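# Stand the bushing upright on the mat

## Task

Set the bushing upright so it rests on one of its end faces, entirely inside the mat, with no other object on the mat and nothing tipped over (see the reference image named manual).

## Robot and tools

Robot: two arms, left_arm and right_arm, each with a five-fingered hand (left hand on left_arm, right hand on right_arm, mirror images). Scene frame: origin at table-top height midway between the nominal bases, +x out over the table, +y toward left_arm, +z up. Calibrated bases: left_arm at (+0.005, +0.475, 0) m, right_arm at (+0.028, -0.526, 0) m, both turned only slightly about z. Fixed cameras and the table use the scene frame; each arm reports its hand pose, velocities and wrist camera pose in its own base frame.

Hand point: a spot fixed to the palm, 0.15 m out from the wrist flange along the fingers and 0.05 m in front of the palm. Its +z runs along straight fingers, +y comes out of the palm, +x goes across the palm away from the thumb on the right hand (toward the thumb on the left hand). Straight fingertips reach 0.06 to 0.07 m past the point and sit 0.06 m behind it along -y. A wrist bracket on the little-finger side can strike things, and with the fingers level the wrist can hang up to 0.11 m (palm down) or 0.23 m (palm up) below the point and reach the table first.

The 28-number row (used by execute_actions and move), every value in [-1, 1]: left_arm dx, dy, dz, rx, ry, rz; left hand thumb_turn, thumb_bend, index, middle, ring, little; left force_limit, speed; then the same 14 for right_arm and its hand. Always send all 28, even when one arm is idle. The six pose numbers are an offset, not a pose: they are measured from that arm's Hand target as it stood when the action or move began, along that Hand target's own axes. 1.0 equals 0.6 m of travel or 180 degrees of turn; rx, ry, rz form a single rotation vector. All six zero re-requests the current Hand target. Hand numbers are absolute targets: -1 open/straight, +1 closed (thumb_turn +1 puts the thumb opposite the fingers). force_limit maps -1..+1 to about 0..10 N at the fingertip (0..15 N for the two thumb motors); speed rises linearly to full at +0.48. There is no no-change value for a hand: to keep it as it is, resend its last executed eight numbers (if none yet, its hand_measured six plus hand_force_limit and hand_speed). For a gentle grip close with speed -0.94 or lower. The thumb and fingers wrap objects about 0.035 to 0.065 m thick.

Tools:
- execute_actions(actions, cameras): actions is a list of actions; each action is a table of up to 15 rows, one per 1/30 s step, and a short table repeats its final row. Every row in an action counts from the same start pose. An empty list returns the state plus all camera images.
- move(target, speed, blend, stop_force, zero, blocking, cameras): target is one 28-number row or a list of up to 15 rows, every one an offset from the Hand targets at the move's start (not chained). speed in m/s, 0.002 to 3.6, default 0.25 (turns up to twice that in rad/s). blend in metres rounds corners in a list; 0 stops at each. stop_force in N, 3 to 120, ends an arm's path when its wrist sensor feels that much push against the motion; do not rely on it for light touches, turning moves, or leaving a contact. zero (default true) rezeroes before the move. blocking=false returns early but cannot be combined with stop_force. The extra "move:" line gives the ending (done, off_target, moving, held, fault) and limits (paced = pose clipped, held = steps withheld).
- wait(seconds 0 to 10), stop(), zoom_image(camera, region [x0,y0,x1,y1] pixels, at most 504 by 504, on the latest images), show_instructions(), zero_wrist_force(arm), finished_scene(scene: the current scene's number; irreversible).

Cameras: cam_head_left, cam_head_right, cam_high, cam_left_wrist, cam_right_wrist, each 672x504.

Result lines: end_effector_position (m), end_effector_quat_wxyz, velocities; Hand target (last commanded pose after clipping; the next offsets start from it; the hand often rests a little short, so resend or add the gap); hand_measured, hand_stopped_by (moving, target, force, stalled, fault), hand_load_n (positive pushes a finger open; near 0 after losing a grip); Wrist force/torque in the end effector axes plus the peak since last shown; joint torques; motor temperatures (MOTOR HOT from 70 °C, brakes at 85 °C).

Cautions: orientation commands are clipped to 32 degrees from the measured one per step. Arms are stiff: aiming even slightly beyond a firm contact, or hitting fast, can trigger a 10-second fault stop (contact torque at a joint limit, or roughly 150 N outside force). Wrist joint limits are 24.9 N m, others 133 N m. Avoid paths near an arm's own base, contact between the arms or hands, hard slams, dropping or releasing the bushing while it moves, and letting anything leave the table. Approach slowly, lift low, set the bushing down gently on its end, open the hand and withdraw upward before finishing.

Each tool is called as name([rows], argument=value, ...), one row to a line, values as JSON.

Reference images:

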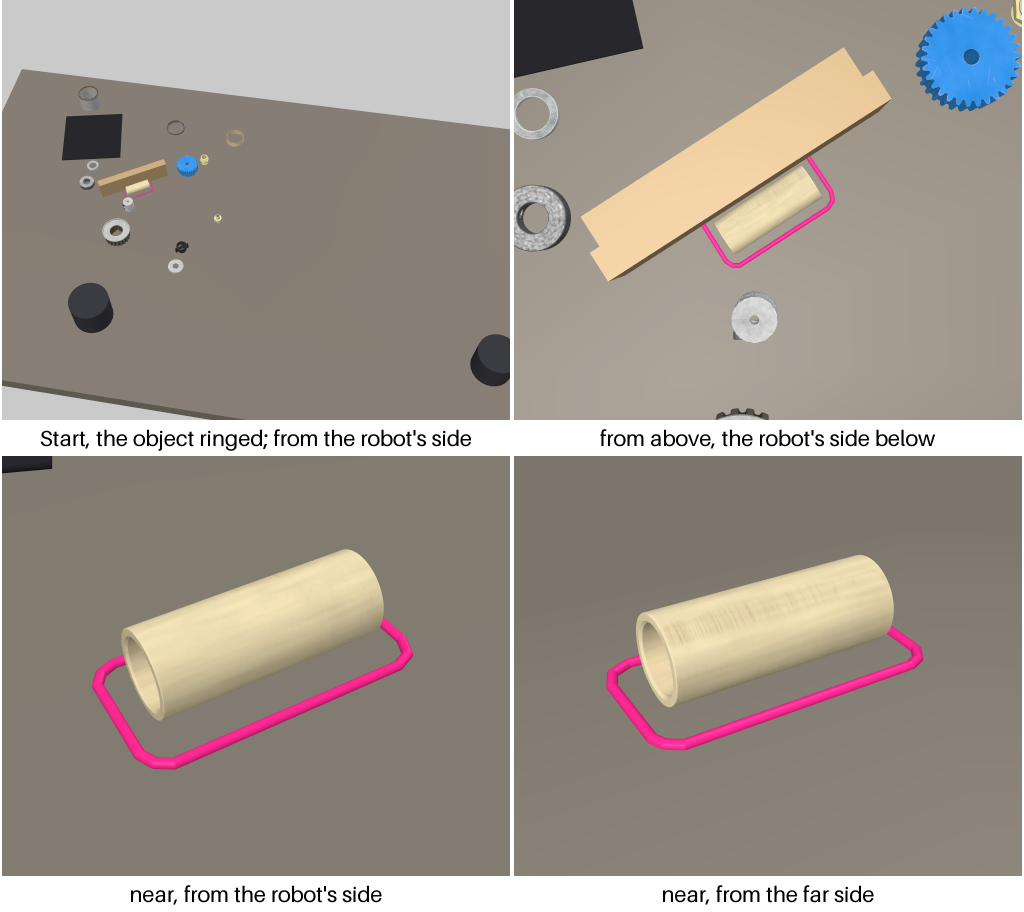

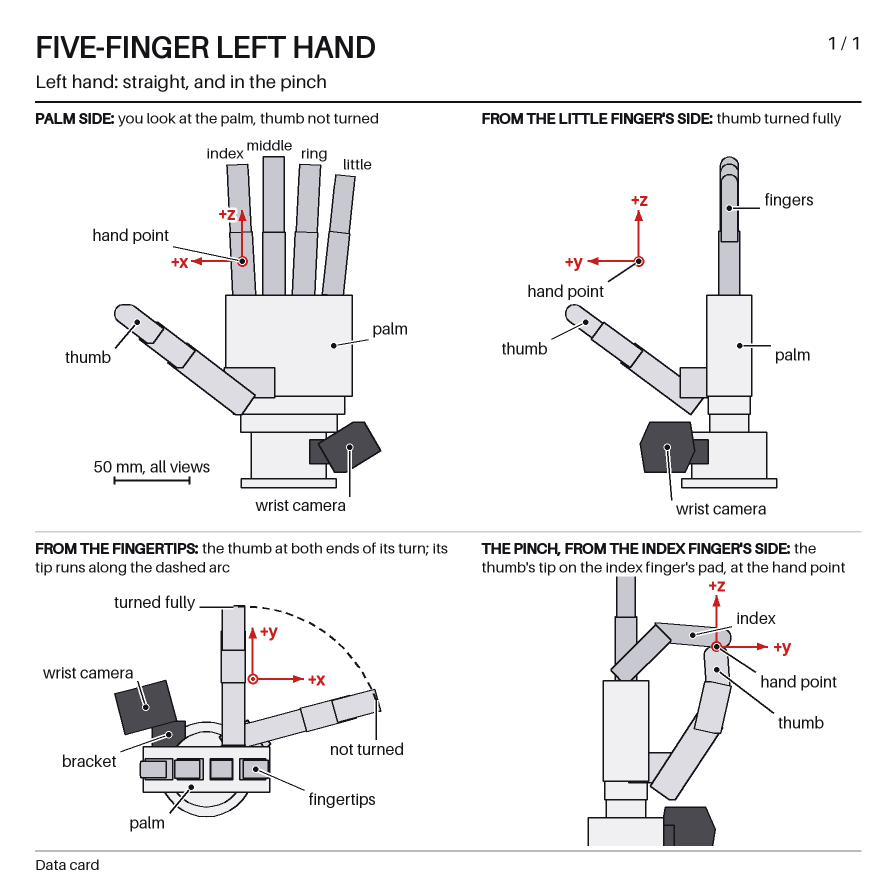

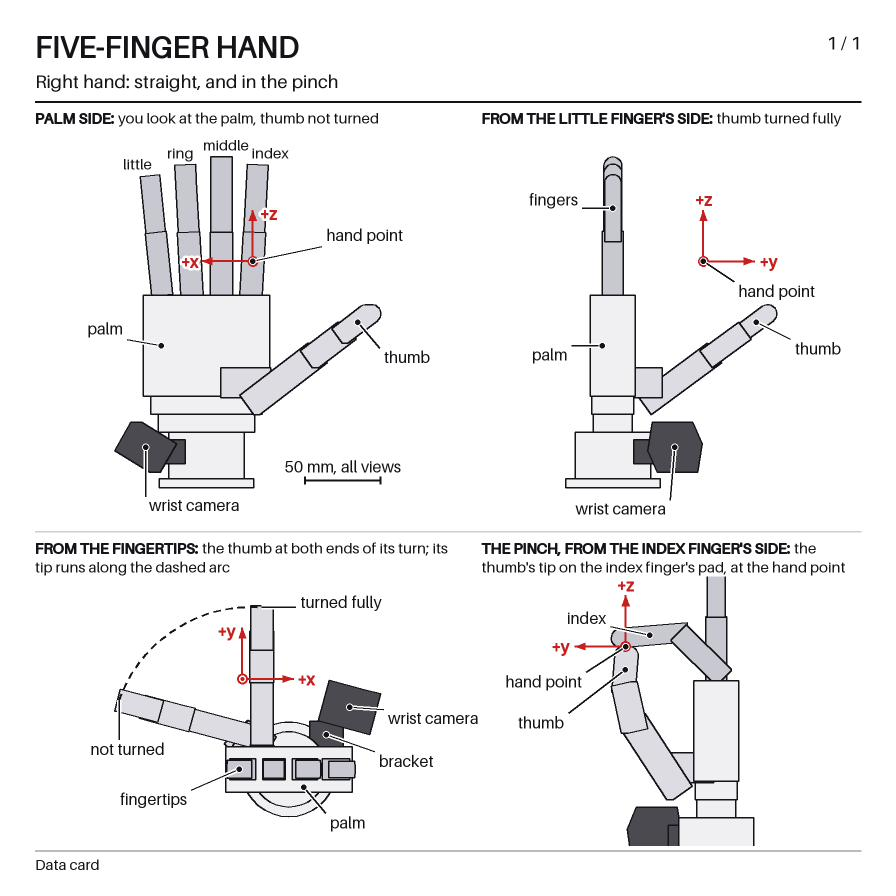

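## Session

execute_actions(actions=[])

Scene clock: 0.00 s.
left_arm: end_effector_position=(+0.6495, +0.1369, +0.1939) hand_measured=(-1.000, -1.000, -1.000, -1.000, -1.000, -1.000) hand_load_n=(+0.0, +0.0, +0.0, +0.0, +0.0, +0.0) hand_stopped_by=(target, target, target, target, target, target) hand_force_limit=0.00 hand_speed=-0.80 end_effector_quat_wxyz=(+0.024, +0.998, +0.050, -0.007) | right_arm: end_effector_position=(+0.6266, +0.3518, +0.1499) hand_measured=(-1.000, -1.000, -1.000, -1.000, -1.000, -1.000) hand_load_n=(+0.0, +0.0, -0.5, +0.0, +0.0, +0.0) hand_stopped_by=(target, target, target, target, target, target) hand_force_limit=0.00 hand_speed=-0.80 end_effector_quat_wxyz=(-0.391, +0.643, -0.641, -0.151)
Joint positions: left_arm=[3.671 -2.512 -0.565 1.472 -1.533 2.001] | right_arm=[0.024 -0.715 0.94 0.882 0.809 -2.933]
Joint velocities: within noise
Joint torques (N m): no reading
Motor temperatures (°C): left_arm=[25 23 29 48 40 41] | right_arm=[36 46 43 46 35 38]
Wrist force (N): no reading
Wrist torque (N m): no reading
Wrist force, peak (N): no reading
Hand target: left_arm +0.6495, +0.1369, +0.1939; +0.024, +0.998, +0.050, -0.007 | right_arm +0.6266, +0.3518, +0.1499; -0.391, +0.643, -0.641, -0.151

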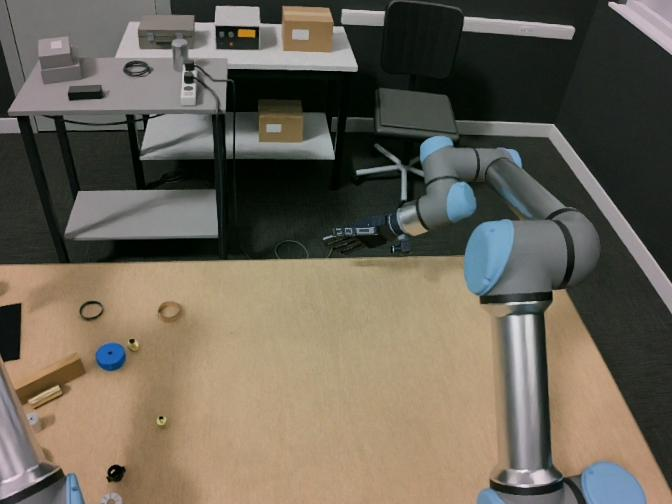

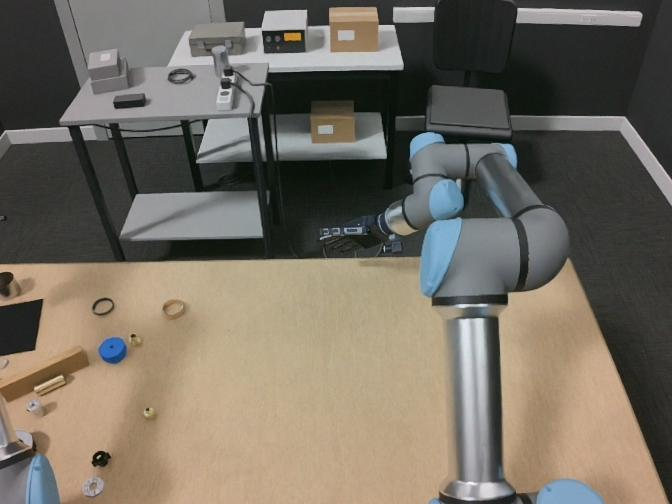

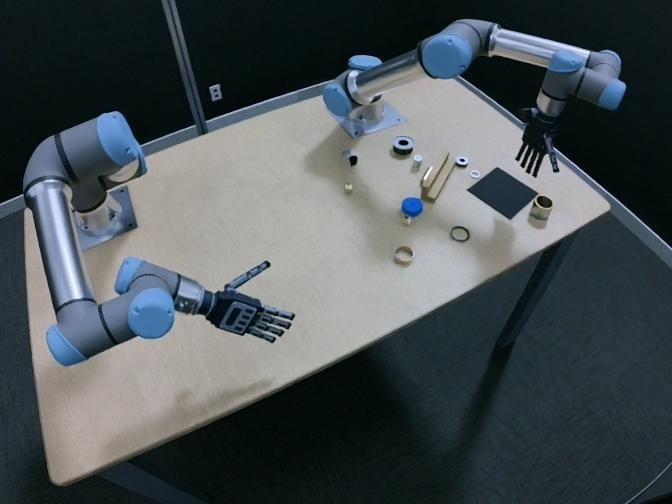

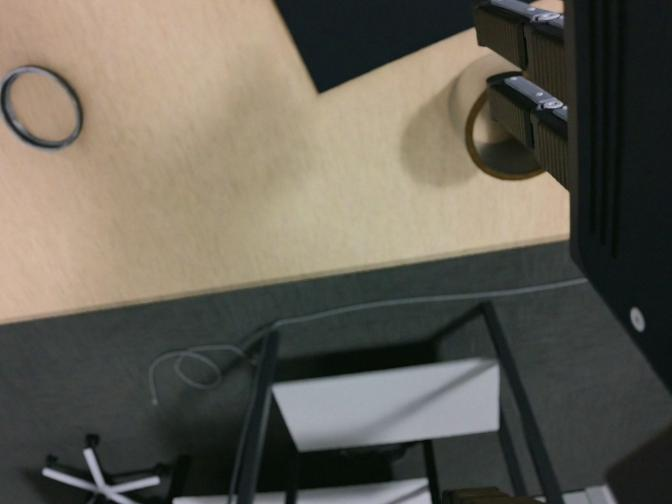

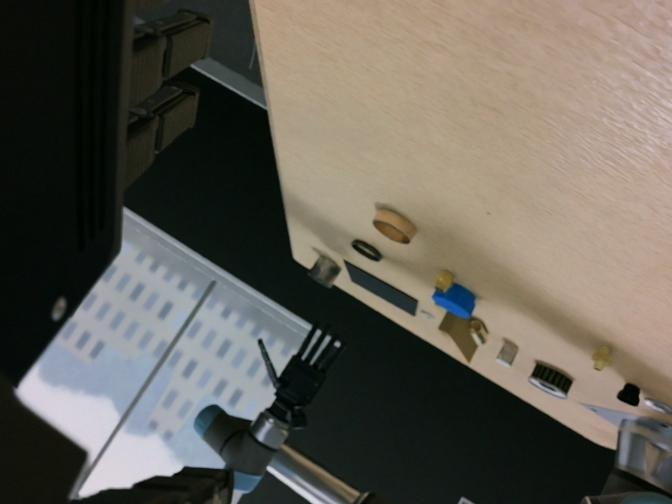

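move(target=[-0.4,0.1,-0.2,0,0,0,-1,-1,-1,-1,-1,-1,0,-0.8,0,0,0,0,0,0,-1,-1,-1,-1,-1,-1,0,-0.8], speed=0.4, cameras=["all"])

Scene clock: 7.63 s.
left_arm: end_effector_position=(+0.4181, +0.0595, +0.3204) hand_measured=(-1.000, -1.000, -1.000, -1.000, -1.000, -1.000) hand_load_n=(+0.0, +0.0, +0.0, +0.0, +0.0, +0.0) hand_stopped_by=(target, target, target, target, target, target) hand_force_limit=0.00 hand_speed=-0.80 end_effector_quat_wxyz=(+0.024, +0.998, +0.050, -0.006) | right_arm: end_effector_position=(+0.6266, +0.3518, +0.1499) hand_measured=(-1.000, -1.000, -1.000, -1.000, -1.000, -1.000) hand_load_n=(+0.0, +0.0, +0.0, +0.0, +0.0, +0.0) hand_stopped_by=(target, target, target, target, target, target) hand_force_limit=0.00 hand_speed=-0.80 end_effector_quat_wxyz=(-0.391, +0.643, -0.641, -0.151)
Joint positions: left_arm=[3.8 -1.784 -1.392 1.568 -1.538 2.13] | right_arm=[0.024 -0.715 0.94 0.882 0.809 -2.933]
Joint torques (N m): left_arm=[-5.42 32.66 8.29 -2.92 1.97 -0.7] | right_arm=[0.88 -55.35 -18.99 1.56 -0.89 -0.2]
Wrist force (N): left_arm=[-0.4 0.0 -0.4] | right_arm=[0.0 0.0 -0.2]
Wrist torque (N m): left_arm=[0.07 0.01 -0.07] | right_arm=[0.01 0.00 0.00]
Wrist force, peak (N): left_arm=[-2.5 1.0 -1.2] | right_arm=[-0.4 0.3 -0.8]
Hand target: left_arm +0.4180, +0.0594, +0.3204; +0.024, +0.998, +0.050, -0.007 | right_arm +0.6266, +0.3518, +0.1499; -0.391, +0.643, -0.641, -0.151
Off the commanded pose: left_arm 0.000 m, 0 deg | right_arm 0.000 m, 0 deg.
move: done

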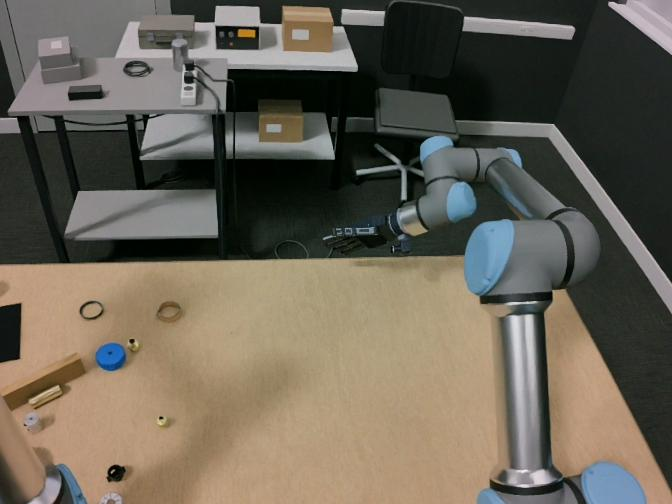

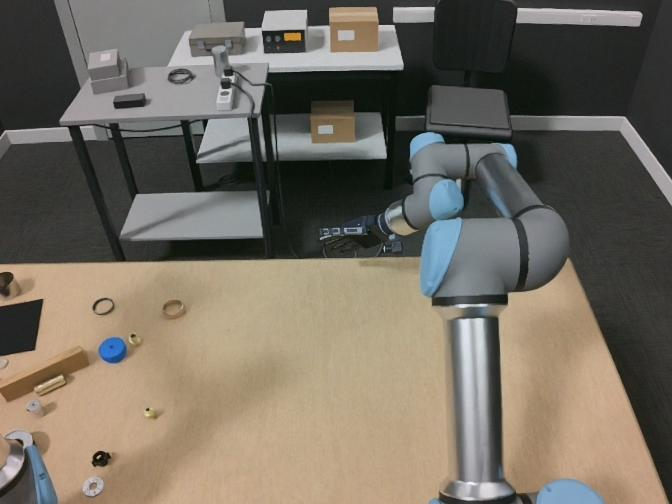

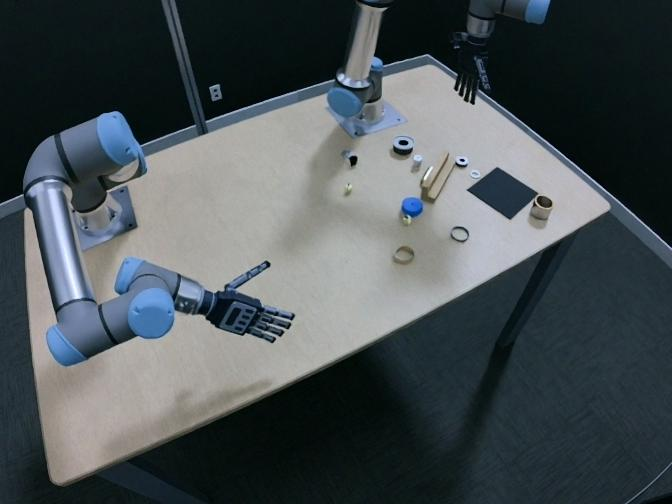

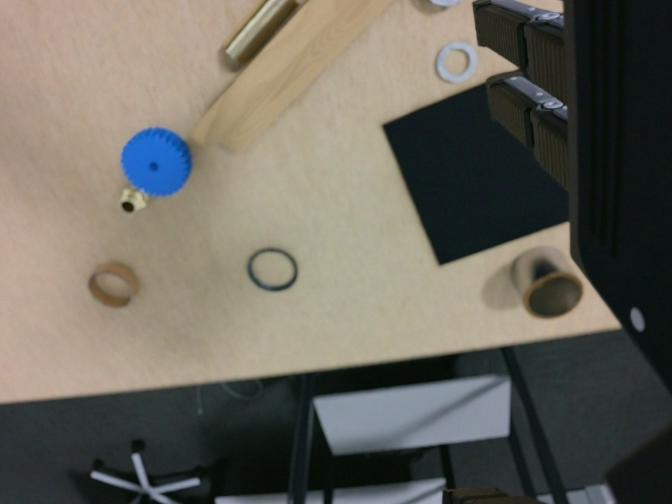

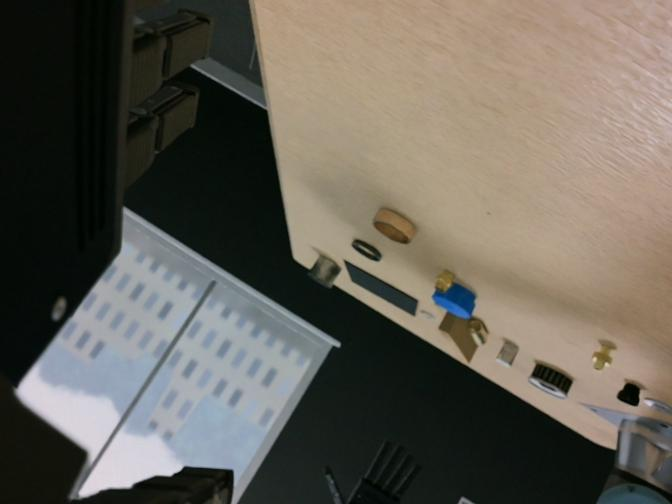

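move(target=[-0.25,0.0,0,0,0,0,-1,-1,-1,-1,-1,-1,0,-0.8,0,0,0,0,0,0,-1,-1,-1,-1,-1,-1,0,-0.8], speed=0.4, cameras=["cam_left_wrist"])

zoom_image(camera="cam_left_wrist", region=[150, 80, 470, 320])

Scene clock: 10.53 s.
left_arm: end_effector_position=(+0.2689, +0.0445, +0.3227) hand_measured=(-1.000, -1.000, -1.000, -1.000, -1.000, -1.000) hand_load_n=(+0.0, +0.0, +0.0, +0.0, +0.0, +0.0) hand_stopped_by=(target, target, target, target, target, target) hand_force_limit=0.00 hand_speed=-0.80 end_effector_quat_wxyz=(+0.024, +0.998, +0.050, -0.006) | right_arm: end_effector_position=(+0.6266, +0.3518, +0.1499) hand_measured=(-1.000, -1.000, -1.000, -1.000, -1.000, -1.000) hand_load_n=(+0.0, +0.0, +0.0, +0.0, +0.0, +0.0) hand_stopped_by=(target, target, target, target, target, target) hand_force_limit=0.00 hand_speed=-0.80 end_effector_quat_wxyz=(-0.391, +0.643, -0.641, -0.151)
Joint positions: left_arm=[4.129 -1.41 -1.774 1.566 -1.552 2.458] | right_arm=[0.024 -0.715 0.94 0.882 0.809 -2.933]
Joint torques (N m): left_arm=[10.35 18.61 6.01 -2.15 -1.61 1.31] | right_arm=[0.48 -55.09 -19.13 1.37 -0.96 -0.09]
Wrist force (N): left_arm=[-0.6 0.0 -0.1] | right_arm=[0.1 0.3 -0.4]
Wrist torque (N m): left_arm=[0.06 0.03 -0.05] | right_arm=[0.06 0.00 0.01]
Wrist force, peak (N): left_arm=[-2.4 0.2 0.1] | right_arm=[0.2 0.6 -0.7]
Hand target: left_arm +0.2688, +0.0444, +0.3227; +0.024, +0.998, +0.050, -0.007 | right_arm +0.6266, +0.3518, +0.1499; -0.391, +0.643, -0.641, -0.151
Off the commanded pose: left_arm 0.000 m, 0 deg | right_arm 0.000 m, 0 deg.
move: done
Images, in order (width x height): cam_left_wrist 672x504.

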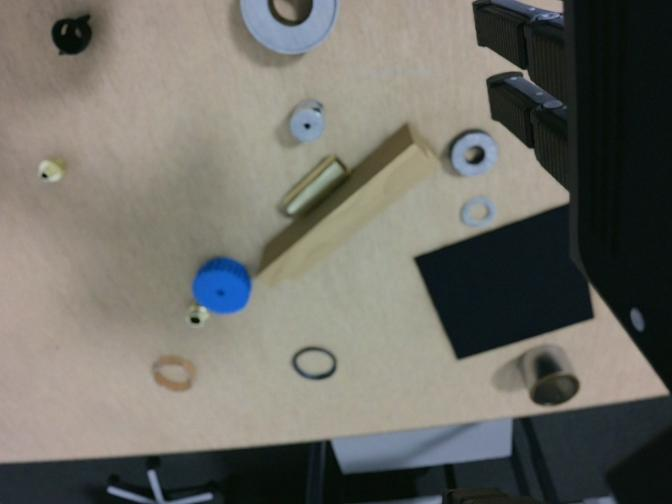

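Scaled by 1.575 from the camera's 672x504 image, which has a finer 960x720 frame.

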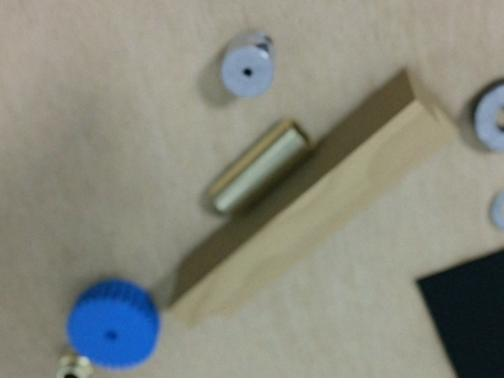

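move(target=[-0.017,0.105,0.25,0,0,0,-1,-1,-1,-1,-1,-1,0,-0.8,0,0,0,0,0,0,-1,-1,-1,-1,-1,-1,0,-0.8], speed=0.3, cameras=["cam_left_wrist","cam_head_right"])

zoom_image(camera="cam_left_wrist", region=[200, 120, 500, 345])

zoom_image(camera="cam_head_right", region=[0, 320, 140, 425])

Scene clock: 45.13 s.
left_arm: end_effector_position=(+0.2634, -0.0266, +0.1762) hand_measured=(-1.000, -1.000, -1.000, -1.000, -1.000, -1.000) hand_load_n=(+0.0, +0.0, +0.0, +0.0, +0.0, +0.0) hand_stopped_by=(target, target, target, target, target, target) hand_force_limit=0.00 hand_speed=-0.80 end_effector_quat_wxyz=(+0.024, +0.998, +0.050, -0.006) | right_arm: end_effector_position=(+0.6266, +0.3518, +0.1499) hand_measured=(-1.000, -1.000, -1.000, -1.000, -1.000, -1.000) hand_load_n=(+0.0, +0.0, +0.5, +0.0, +0.0, +0.0) hand_stopped_by=(target, target, target, target, target, target) hand_force_limit=0.00 hand_speed=-0.80 end_effector_quat_wxyz=(-0.391, +0.643, -0.641, -0.151)
Joint positions: left_arm=[3.933 -1.416 -2.155 1.957 -1.544 2.263] | right_arm=[0.024 -0.715 0.94 0.882 0.809 -2.933]
Joint torques (N m): left_arm=[-0.69 11.16 1.09 -1.73 -1.36 -0.9] | right_arm=[0.97 -56.22 -20.68 1.52 -0.79 -0.18]
Wrist force (N): left_arm=[0.3 0.0 -0.7] | right_arm=[0.0 0.4 0.1]
Wrist torque (N m): left_arm=[0.08 -0.11 -0.05] | right_arm=[0.05 -0.01 0.01]
Wrist force, peak (N): left_arm=[0.0 -1.0 -2.3] | right_arm=[-0.3 0.6 -0.3]
Hand target: left_arm +0.2634, -0.0266, +0.1761; +0.024, +0.998, +0.050, -0.007 | right_arm +0.6266, +0.3518, +0.1499; -0.391, +0.643, -0.641, -0.151
Off the commanded pose: left_arm 0.000 m, 0 deg | right_arm 0.000 m, 0 deg.
move: done
Images, in order (width x height): cam_head_right 672x504, cam_left_wrist 672x504.

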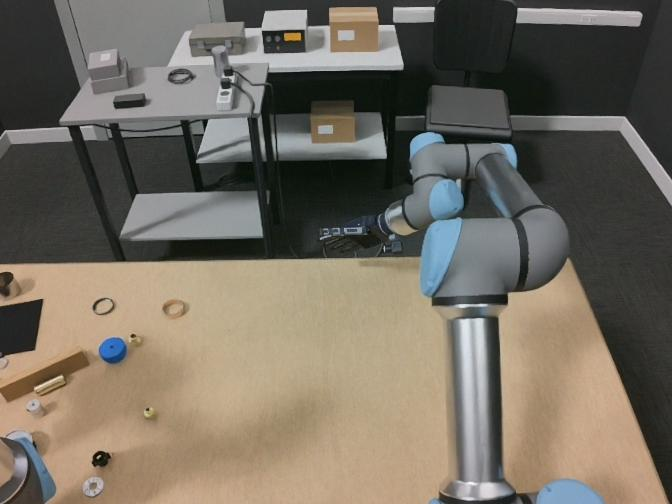

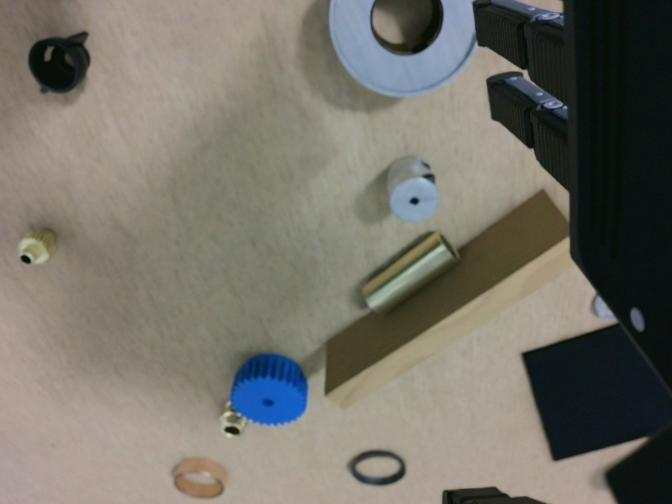

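Scaled by 1.680 from the camera's 672x504 image, which has a finer 960x720 frame.

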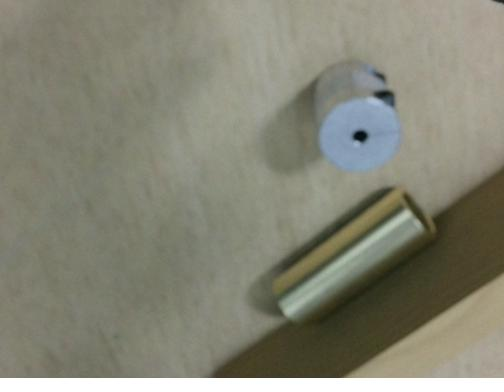

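Scaled by 3.600 from the camera's 672x504 image, which has a finer 960x720 frame.

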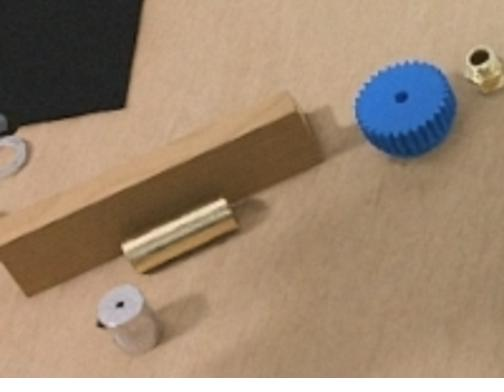

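move([
  [0.232,0.10,0,0,0,0.863,1,-1,0,1,1,1,0,-0.2,0,0,0,0,0,0,-1,-1,-1,-1,-1,-1,0,-0.8],
], speed=0.45)

move(target=[0,0,0,-0.012,-0.222,0,1,-1,0,1,1,1,0,-0.2,0,0,0,0,0,0,-1,-1,-1,-1,-1,-1,0,-0.8], speed=0.4, cameras=["all"])

zoom_image(camera="cam_high", region=[330, 60, 530, 210])

Scene clock: 63.83 s.
left_arm: end_effector_position=(+0.4079, -0.0725, +0.1768) hand_measured=(+1.000, -1.000, +0.000, +1.000, +1.000, +1.000) hand_load_n=(+0.0, +0.0, +0.0, +0.0, +0.5, +0.0) hand_stopped_by=(target, target, target, target, target, target) hand_force_limit=0.00 hand_speed=-0.20 end_effector_quat_wxyz=(-0.012, -0.262, +0.965, -0.023) | right_arm: end_effector_position=(+0.6266, +0.3518, +0.1499) hand_measured=(-1.000, -1.000, -1.000, -1.000, -1.000, -1.000) hand_load_n=(+0.0, +0.0, +0.0, +0.0, +0.0, +0.0) hand_stopped_by=(target, target, target, target, target, target) hand_force_limit=0.00 hand_speed=-0.80 end_effector_quat_wxyz=(-0.391, +0.643, -0.641, -0.151)
Joint positions: left_arm=[3.221 -2.02 -1.43 1.864 -1.522 4.262] | right_arm=[0.024 -0.715 0.94 0.882 0.809 -2.933]
Joint torques (N m): left_arm=[10.51 41.93 4.41 -1.45 0.89 0.82] | right_arm=[0.43 -56.41 -20.62 1.63 -0.92 -0.32]
Wrist force (N): left_arm=[-0.4 0.3 0.0] | right_arm=[-0.1 0.0 0.1]
Wrist torque (N m): left_arm=[0.11 0.02 -0.04] | right_arm=[0.00 0.01 0.01]
Wrist force, peak (N): left_arm=[-0.9 -0.1 -0.5] | right_arm=[-0.1 0.4 -0.7]
Hand target: left_arm +0.4079, -0.0724, +0.1768; -0.012, -0.262, +0.965, -0.023 | right_arm +0.6266, +0.3518, +0.1499; -0.391, +0.643, -0.641, -0.151
Off the commanded pose: left_arm 0.000 m, 0 deg | right_arm 0.000 m, 0 deg.
move: done

Scene clock: 65.23 s.
left_arm: end_effector_position=(+0.4079, -0.0724, +0.1768) hand_measured=(+1.000, -1.000, +0.000, +1.000, +1.000, +1.000) hand_load_n=(+0.0, +0.0, +0.0, +0.0, +0.0, +0.0) hand_stopped_by=(target, target, target, target, target, target) hand_force_limit=0.00 hand_speed=-0.20 end_effector_quat_wxyz=(+0.314, -0.254, +0.911, +0.086) end_effector_velocity=(+0.001, +0.001, +0.000) end_effector_angular_velocity=(+0.002, -0.004, +0.001) | right_arm: end_effector_position=(+0.6266, +0.3518, +0.1499) hand_measured=(-1.000, -1.000, -1.000, -1.000, -1.000, -1.000) hand_load_n=(+0.0, +0.0, +0.0, +0.0, +0.0, +0.0) hand_stopped_by=(target, target, target, target, target, target) hand_force_limit=0.00 hand_speed=-0.80 end_effector_quat_wxyz=(-0.391, +0.643, -0.641, -0.151)
Joint positions: left_arm=[2.974 -1.743 -1.755 2.464 -1.982 4.116] | right_arm=[0.024 -0.715 0.94 0.882 0.809 -2.933]
Joint velocities: left_arm=[0 0 -0.001 0.005 -0.003 0] | right_arm=[within noise]
Joint torques (N m): left_arm=[-0.61 21.54 18.17 0 -2.11 0.9] | right_arm=[1.25 -56.84 -21.05 1.59 -1.07 -0.28]
Wrist force (N): left_arm=[0.2 -0.5 0.0] | right_arm=[0.0 0.5 -0.2]
Wrist torque (N m): left_arm=[-0.08 0.05 0.07] | right_arm=[0.07 -0.01 0.02]
Wrist force, peak (N): left_arm=[1.2 -0.1 -0.3] | right_arm=[0.0 0.6 -0.5]
Hand target: left_arm +0.4079, -0.0724, +0.1768; +0.314, -0.254, +0.911, +0.086 | right_arm +0.6266, +0.3518, +0.1499; -0.391, +0.643, -0.641, -0.151
Off the commanded pose: left_arm 0.000 m, 0 deg | right_arm 0.000 m, 0 deg.
move: done

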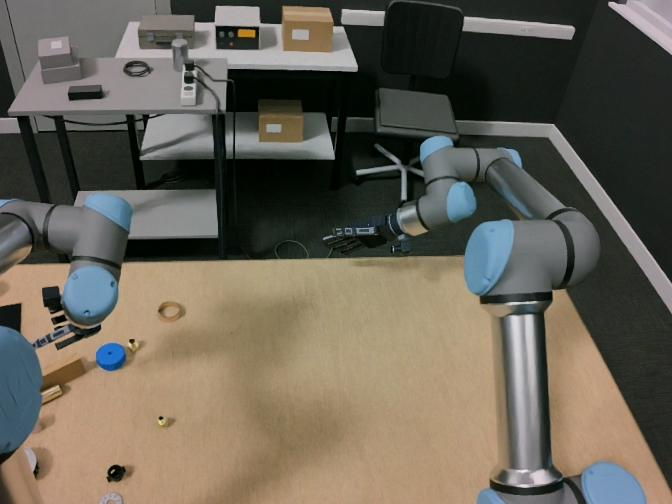

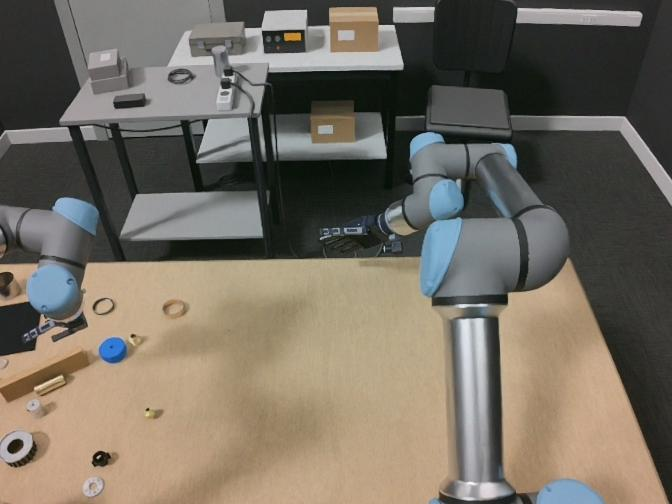

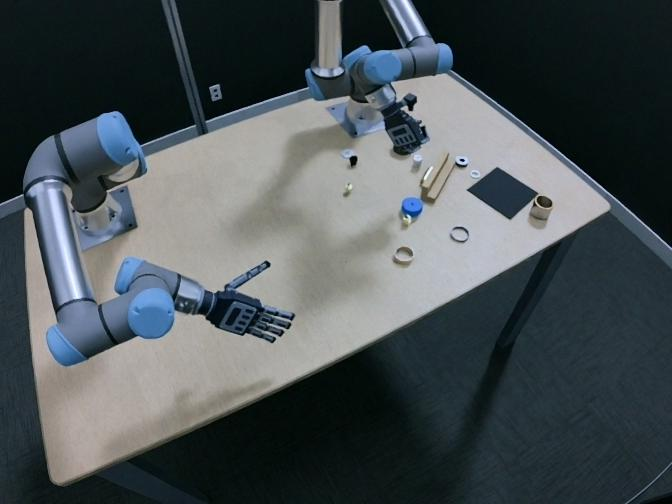

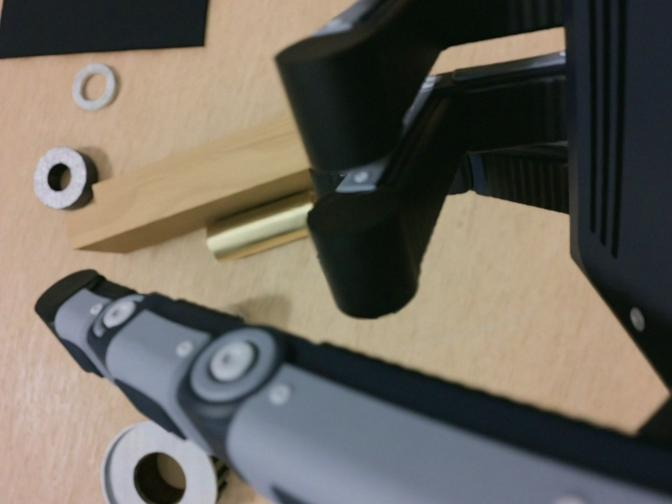

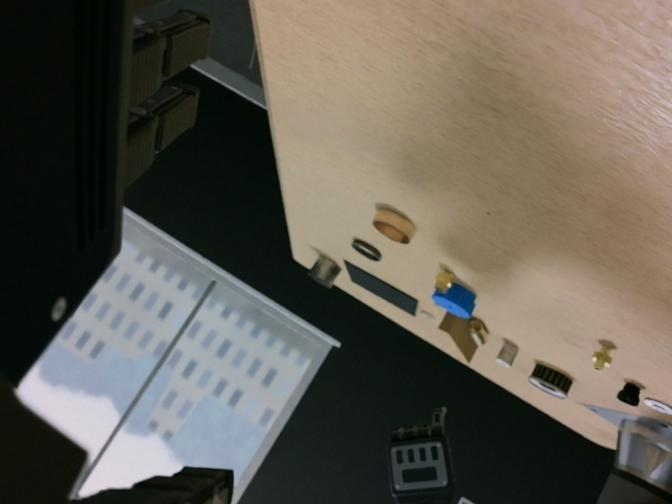

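Scaled by 2.520 from the camera's 672x504 image, which has a finer 960x720 frame.

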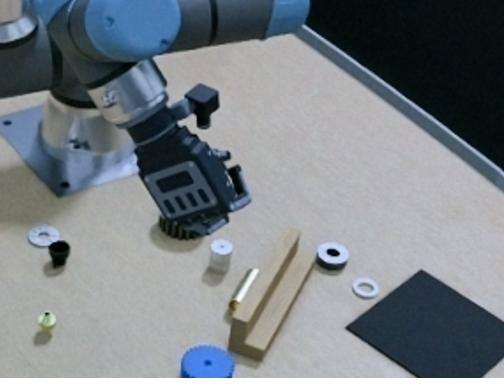

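move(target=[0,-0.08,0,0,0,0,1,-1,0,1,1,1,0,-0.2,0,0,0,0,0,0,-1,-1,-1,-1,-1,-1,0,-0.8], speed=0.4, cameras=["cam_left_wrist"])

zoom_image(camera="cam_left_wrist", region=[0, 60, 440, 390])

Scene clock: 71.73 s.
left_arm: end_effector_position=(+0.4326, -0.1135, +0.1770) hand_measured=(+1.000, -1.000, +0.000, +1.000, +1.000, +1.000) hand_load_n=(+0.0, +0.0, +0.0, +0.0, +0.0, +0.0) hand_stopped_by=(target, target, target, target, target, target) hand_force_limit=0.00 hand_speed=-0.20 end_effector_quat_wxyz=(+0.314, -0.254, +0.911, +0.086) | right_arm: end_effector_position=(+0.6266, +0.3518, +0.1499) hand_measured=(-1.000, -1.000, -1.000, -1.000, -1.000, -1.000) hand_load_n=(+0.0, +0.0, +0.0, +0.0, +0.0, +0.0) hand_stopped_by=(target, target, target, target, target, target) hand_force_limit=0.00 hand_speed=-0.80 end_effector_quat_wxyz=(-0.391, +0.643, -0.641, -0.151)
Joint positions: left_arm=[2.882 -1.851 -1.628 2.407 -2.028 4.028] | right_arm=[0.024 -0.715 0.94 0.882 0.809 -2.933]
Joint torques (N m): left_arm=[7.99 26.09 10.94 -0.92 1.27 0.72] | right_arm=[1.11 -56.99 -21.07 1.65 -0.96 -0.41]
Wrist force (N): left_arm=[0.4 -0.5 0.0] | right_arm=[-0.2 0.1 -0.4]
Wrist torque (N m): left_arm=[-0.10 -0.01 0.09] | right_arm=[0.03 0.02 0.00]
Wrist force, peak (N): left_arm=[-0.1 -1.9 0.1] | right_arm=[0.0 0.7 -0.4]
Hand target: left_arm +0.4326, -0.1135, +0.1769; +0.314, -0.254, +0.911, +0.086 | right_arm +0.6266, +0.3518, +0.1499; -0.391, +0.643, -0.641, -0.151
Off the commanded pose: left_arm 0.000 m, 0 deg | right_arm 0.000 m, 0 deg.
move: done
Images, in order (width x height): cam_left_wrist 672x504.

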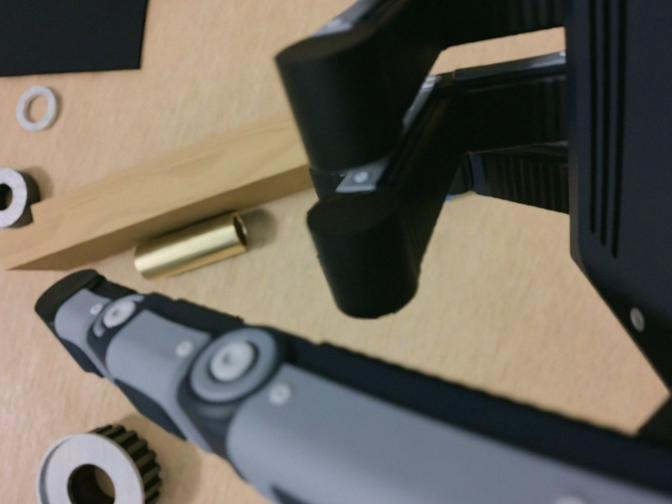

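Scaled by 1.145 from the camera's 672x504 image, which has a finer 960x720 frame.

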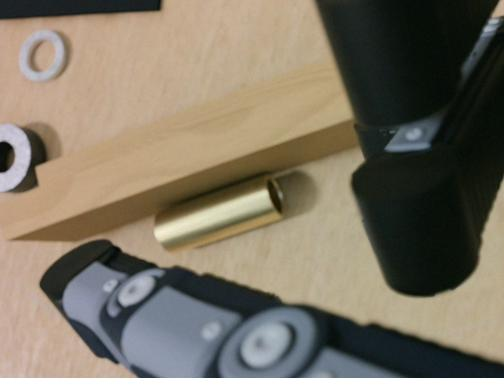

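move(target=[0,0.0,0,0,0,0,1,-1,0,-1,-1,-1,0,0.3,0,0,0,0,0,0,-1,-1,-1,-1,-1,-1,0,-0.8], speed=0.4, cameras=["cam_left_wrist"])

Scene clock: 74.23 s.
left_arm: end_effector_position=(+0.4326, -0.1135, +0.1769) hand_measured=(+1.000, -1.000, +0.000, -1.000, -1.000, -1.000) hand_load_n=(+0.0, +0.0, +0.0, +0.0, +0.0, +0.0) hand_stopped_by=(target, target, target, target, target, target) hand_force_limit=0.00 hand_speed=0.30 end_effector_quat_wxyz=(+0.314, -0.254, +0.911, +0.086) | right_arm: end_effector_position=(+0.6266, +0.3518, +0.1499) hand_measured=(-1.000, -1.000, -1.000, -1.000, -1.000, -1.000) hand_load_n=(+0.0, +0.0, +0.0, +0.0, +0.0, +0.0) hand_stopped_by=(target, target, target, target, target, target) hand_force_limit=0.00 hand_speed=-0.80 end_effector_quat_wxyz=(-0.391, +0.643, -0.641, -0.151)
Joint positions: left_arm=[2.882 -1.851 -1.628 2.407 -2.028 4.028] | right_arm=[0.024 -0.715 0.94 0.882 0.809 -2.933]
Joint torques (N m): left_arm=[10.95 22.87 23.87 -1.89 0.54 -0.6] | right_arm=[1.08 -56.84 -21.68 1.52 -0.94 -0.4]
Wrist force (N): left_arm=[0.4 -0.9 0.0] | right_arm=[0.1 0.3 -0.6]
Wrist torque (N m): left_arm=[-0.16 0.02 0.10] | right_arm=[0.07 -0.01 0.02]
Wrist force, peak (N): left_arm=[0.6 -0.9 -0.1] | right_arm=[-0.1 0.8 -0.1]
Hand target: left_arm +0.4326, -0.1135, +0.1769; +0.314, -0.254, +0.911, +0.086 | right_arm +0.6266, +0.3518, +0.1499; -0.391, +0.643, -0.641, -0.151
Off the commanded pose: left_arm 0.000 m, 0 deg | right_arm 0.000 m, 0 deg.
move: done
Images, in order (width x height): cam_left_wrist 672x504.

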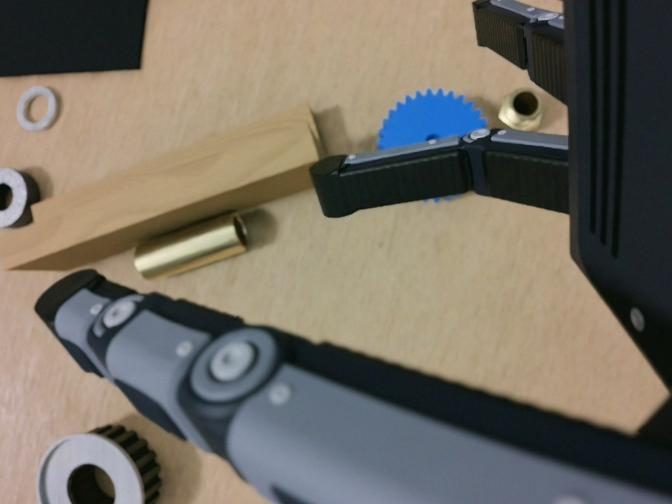

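move(target=[0.036,0.083,0.13,-0.028,0,0,1,-1,0,-1,-1,-1,0,0.3,0,0,0,0,0,0,-1,-1,-1,-1,-1,-1,0,-0.8], speed=0.25, cameras=["cam_left_wrist","cam_head_right"])

zoom_image(camera="cam_head_right", region=[0, 310, 140, 415])

Scene clock: 82.27 s.
left_arm: end_effector_position=(+0.4335, -0.0550, +0.1021) hand_measured=(+1.000, -1.000, +0.000, -1.000, -1.000, -1.000) hand_load_n=(+0.0, +0.0, +0.0, +0.0, +0.0, +0.0) hand_stopped_by=(target, target, target, target, target, target) hand_force_limit=0.00 hand_speed=0.30 end_effector_quat_wxyz=(+0.302, -0.267, +0.906, +0.126) | right_arm: end_effector_position=(+0.6266, +0.3518, +0.1499) hand_measured=(-1.000, -1.000, -1.000, -1.000, -1.000, -1.000) hand_load_n=(-0.5, +0.0, +0.0, +0.0, +0.0, +0.0) hand_stopped_by=(target, target, target, target, target, target) hand_force_limit=0.00 hand_speed=-0.80 end_effector_quat_wxyz=(-0.391, +0.643, -0.641, -0.151)
Joint positions: left_arm=[2.993 -1.916 -1.767 2.601 -2.045 4.111] | right_arm=[0.024 -0.715 0.94 0.882 0.809 -2.933]
Joint torques (N m): left_arm=[-0.08 24.47 15.03 -0.29 1.18 -0.63] | right_arm=[0.94 -57.4 -22.49 1.83 -1.08 -0.43]
Wrist force (N): left_arm=[0.4 -0.6 -0.1] | right_arm=[-0.1 0.5 -0.2]
Wrist torque (N m): left_arm=[-0.06 0.01 0.08] | right_arm=[0.08 0.03 0.01]
Wrist force, peak (N): left_arm=[-0.1 -1.7 -1.7] | right_arm=[-0.3 0.3 -0.7]
Hand target: left_arm +0.4336, -0.0550, +0.1021; +0.302, -0.267, +0.906, +0.126 | right_arm +0.6266, +0.3518, +0.1499; -0.391, +0.643, -0.641, -0.151
Off the commanded pose: left_arm 0.000 m, 0 deg | right_arm 0.000 m, 0 deg.
move: done
Images, in order (width x height): cam_head_right 672x504, cam_left_wrist 672x504.

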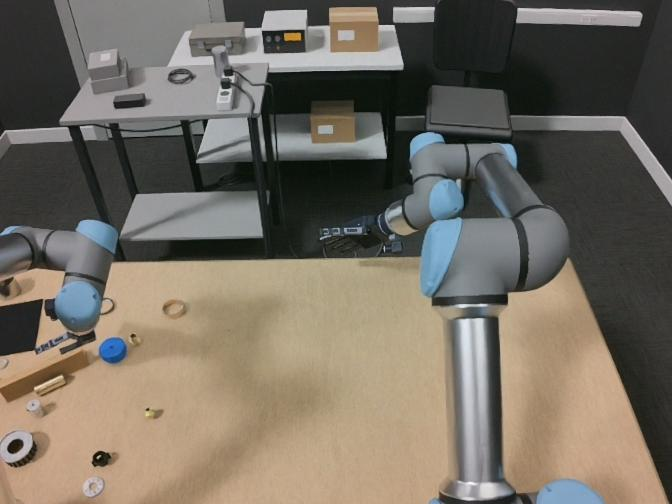

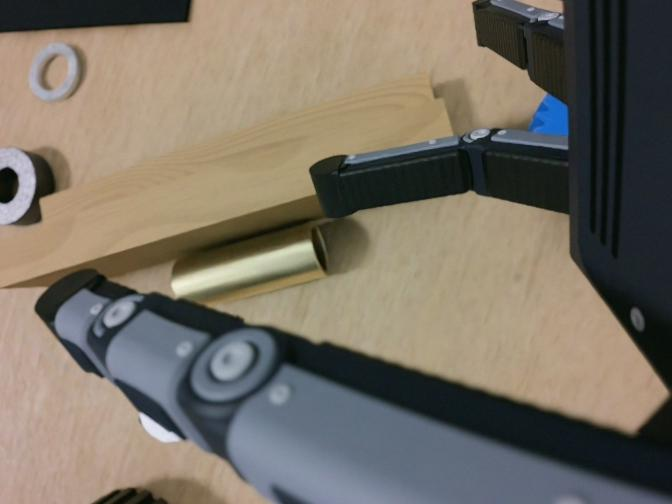

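Scaled by 3.600 from the camera's 672x504 image, which has a finer 960x720 frame.

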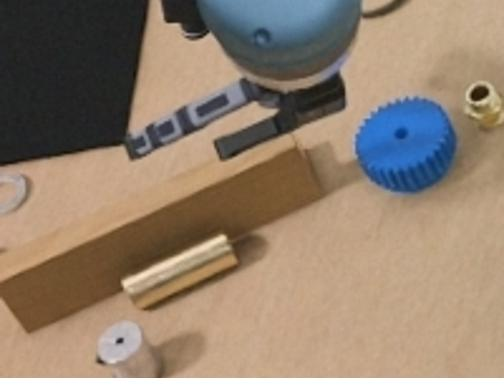

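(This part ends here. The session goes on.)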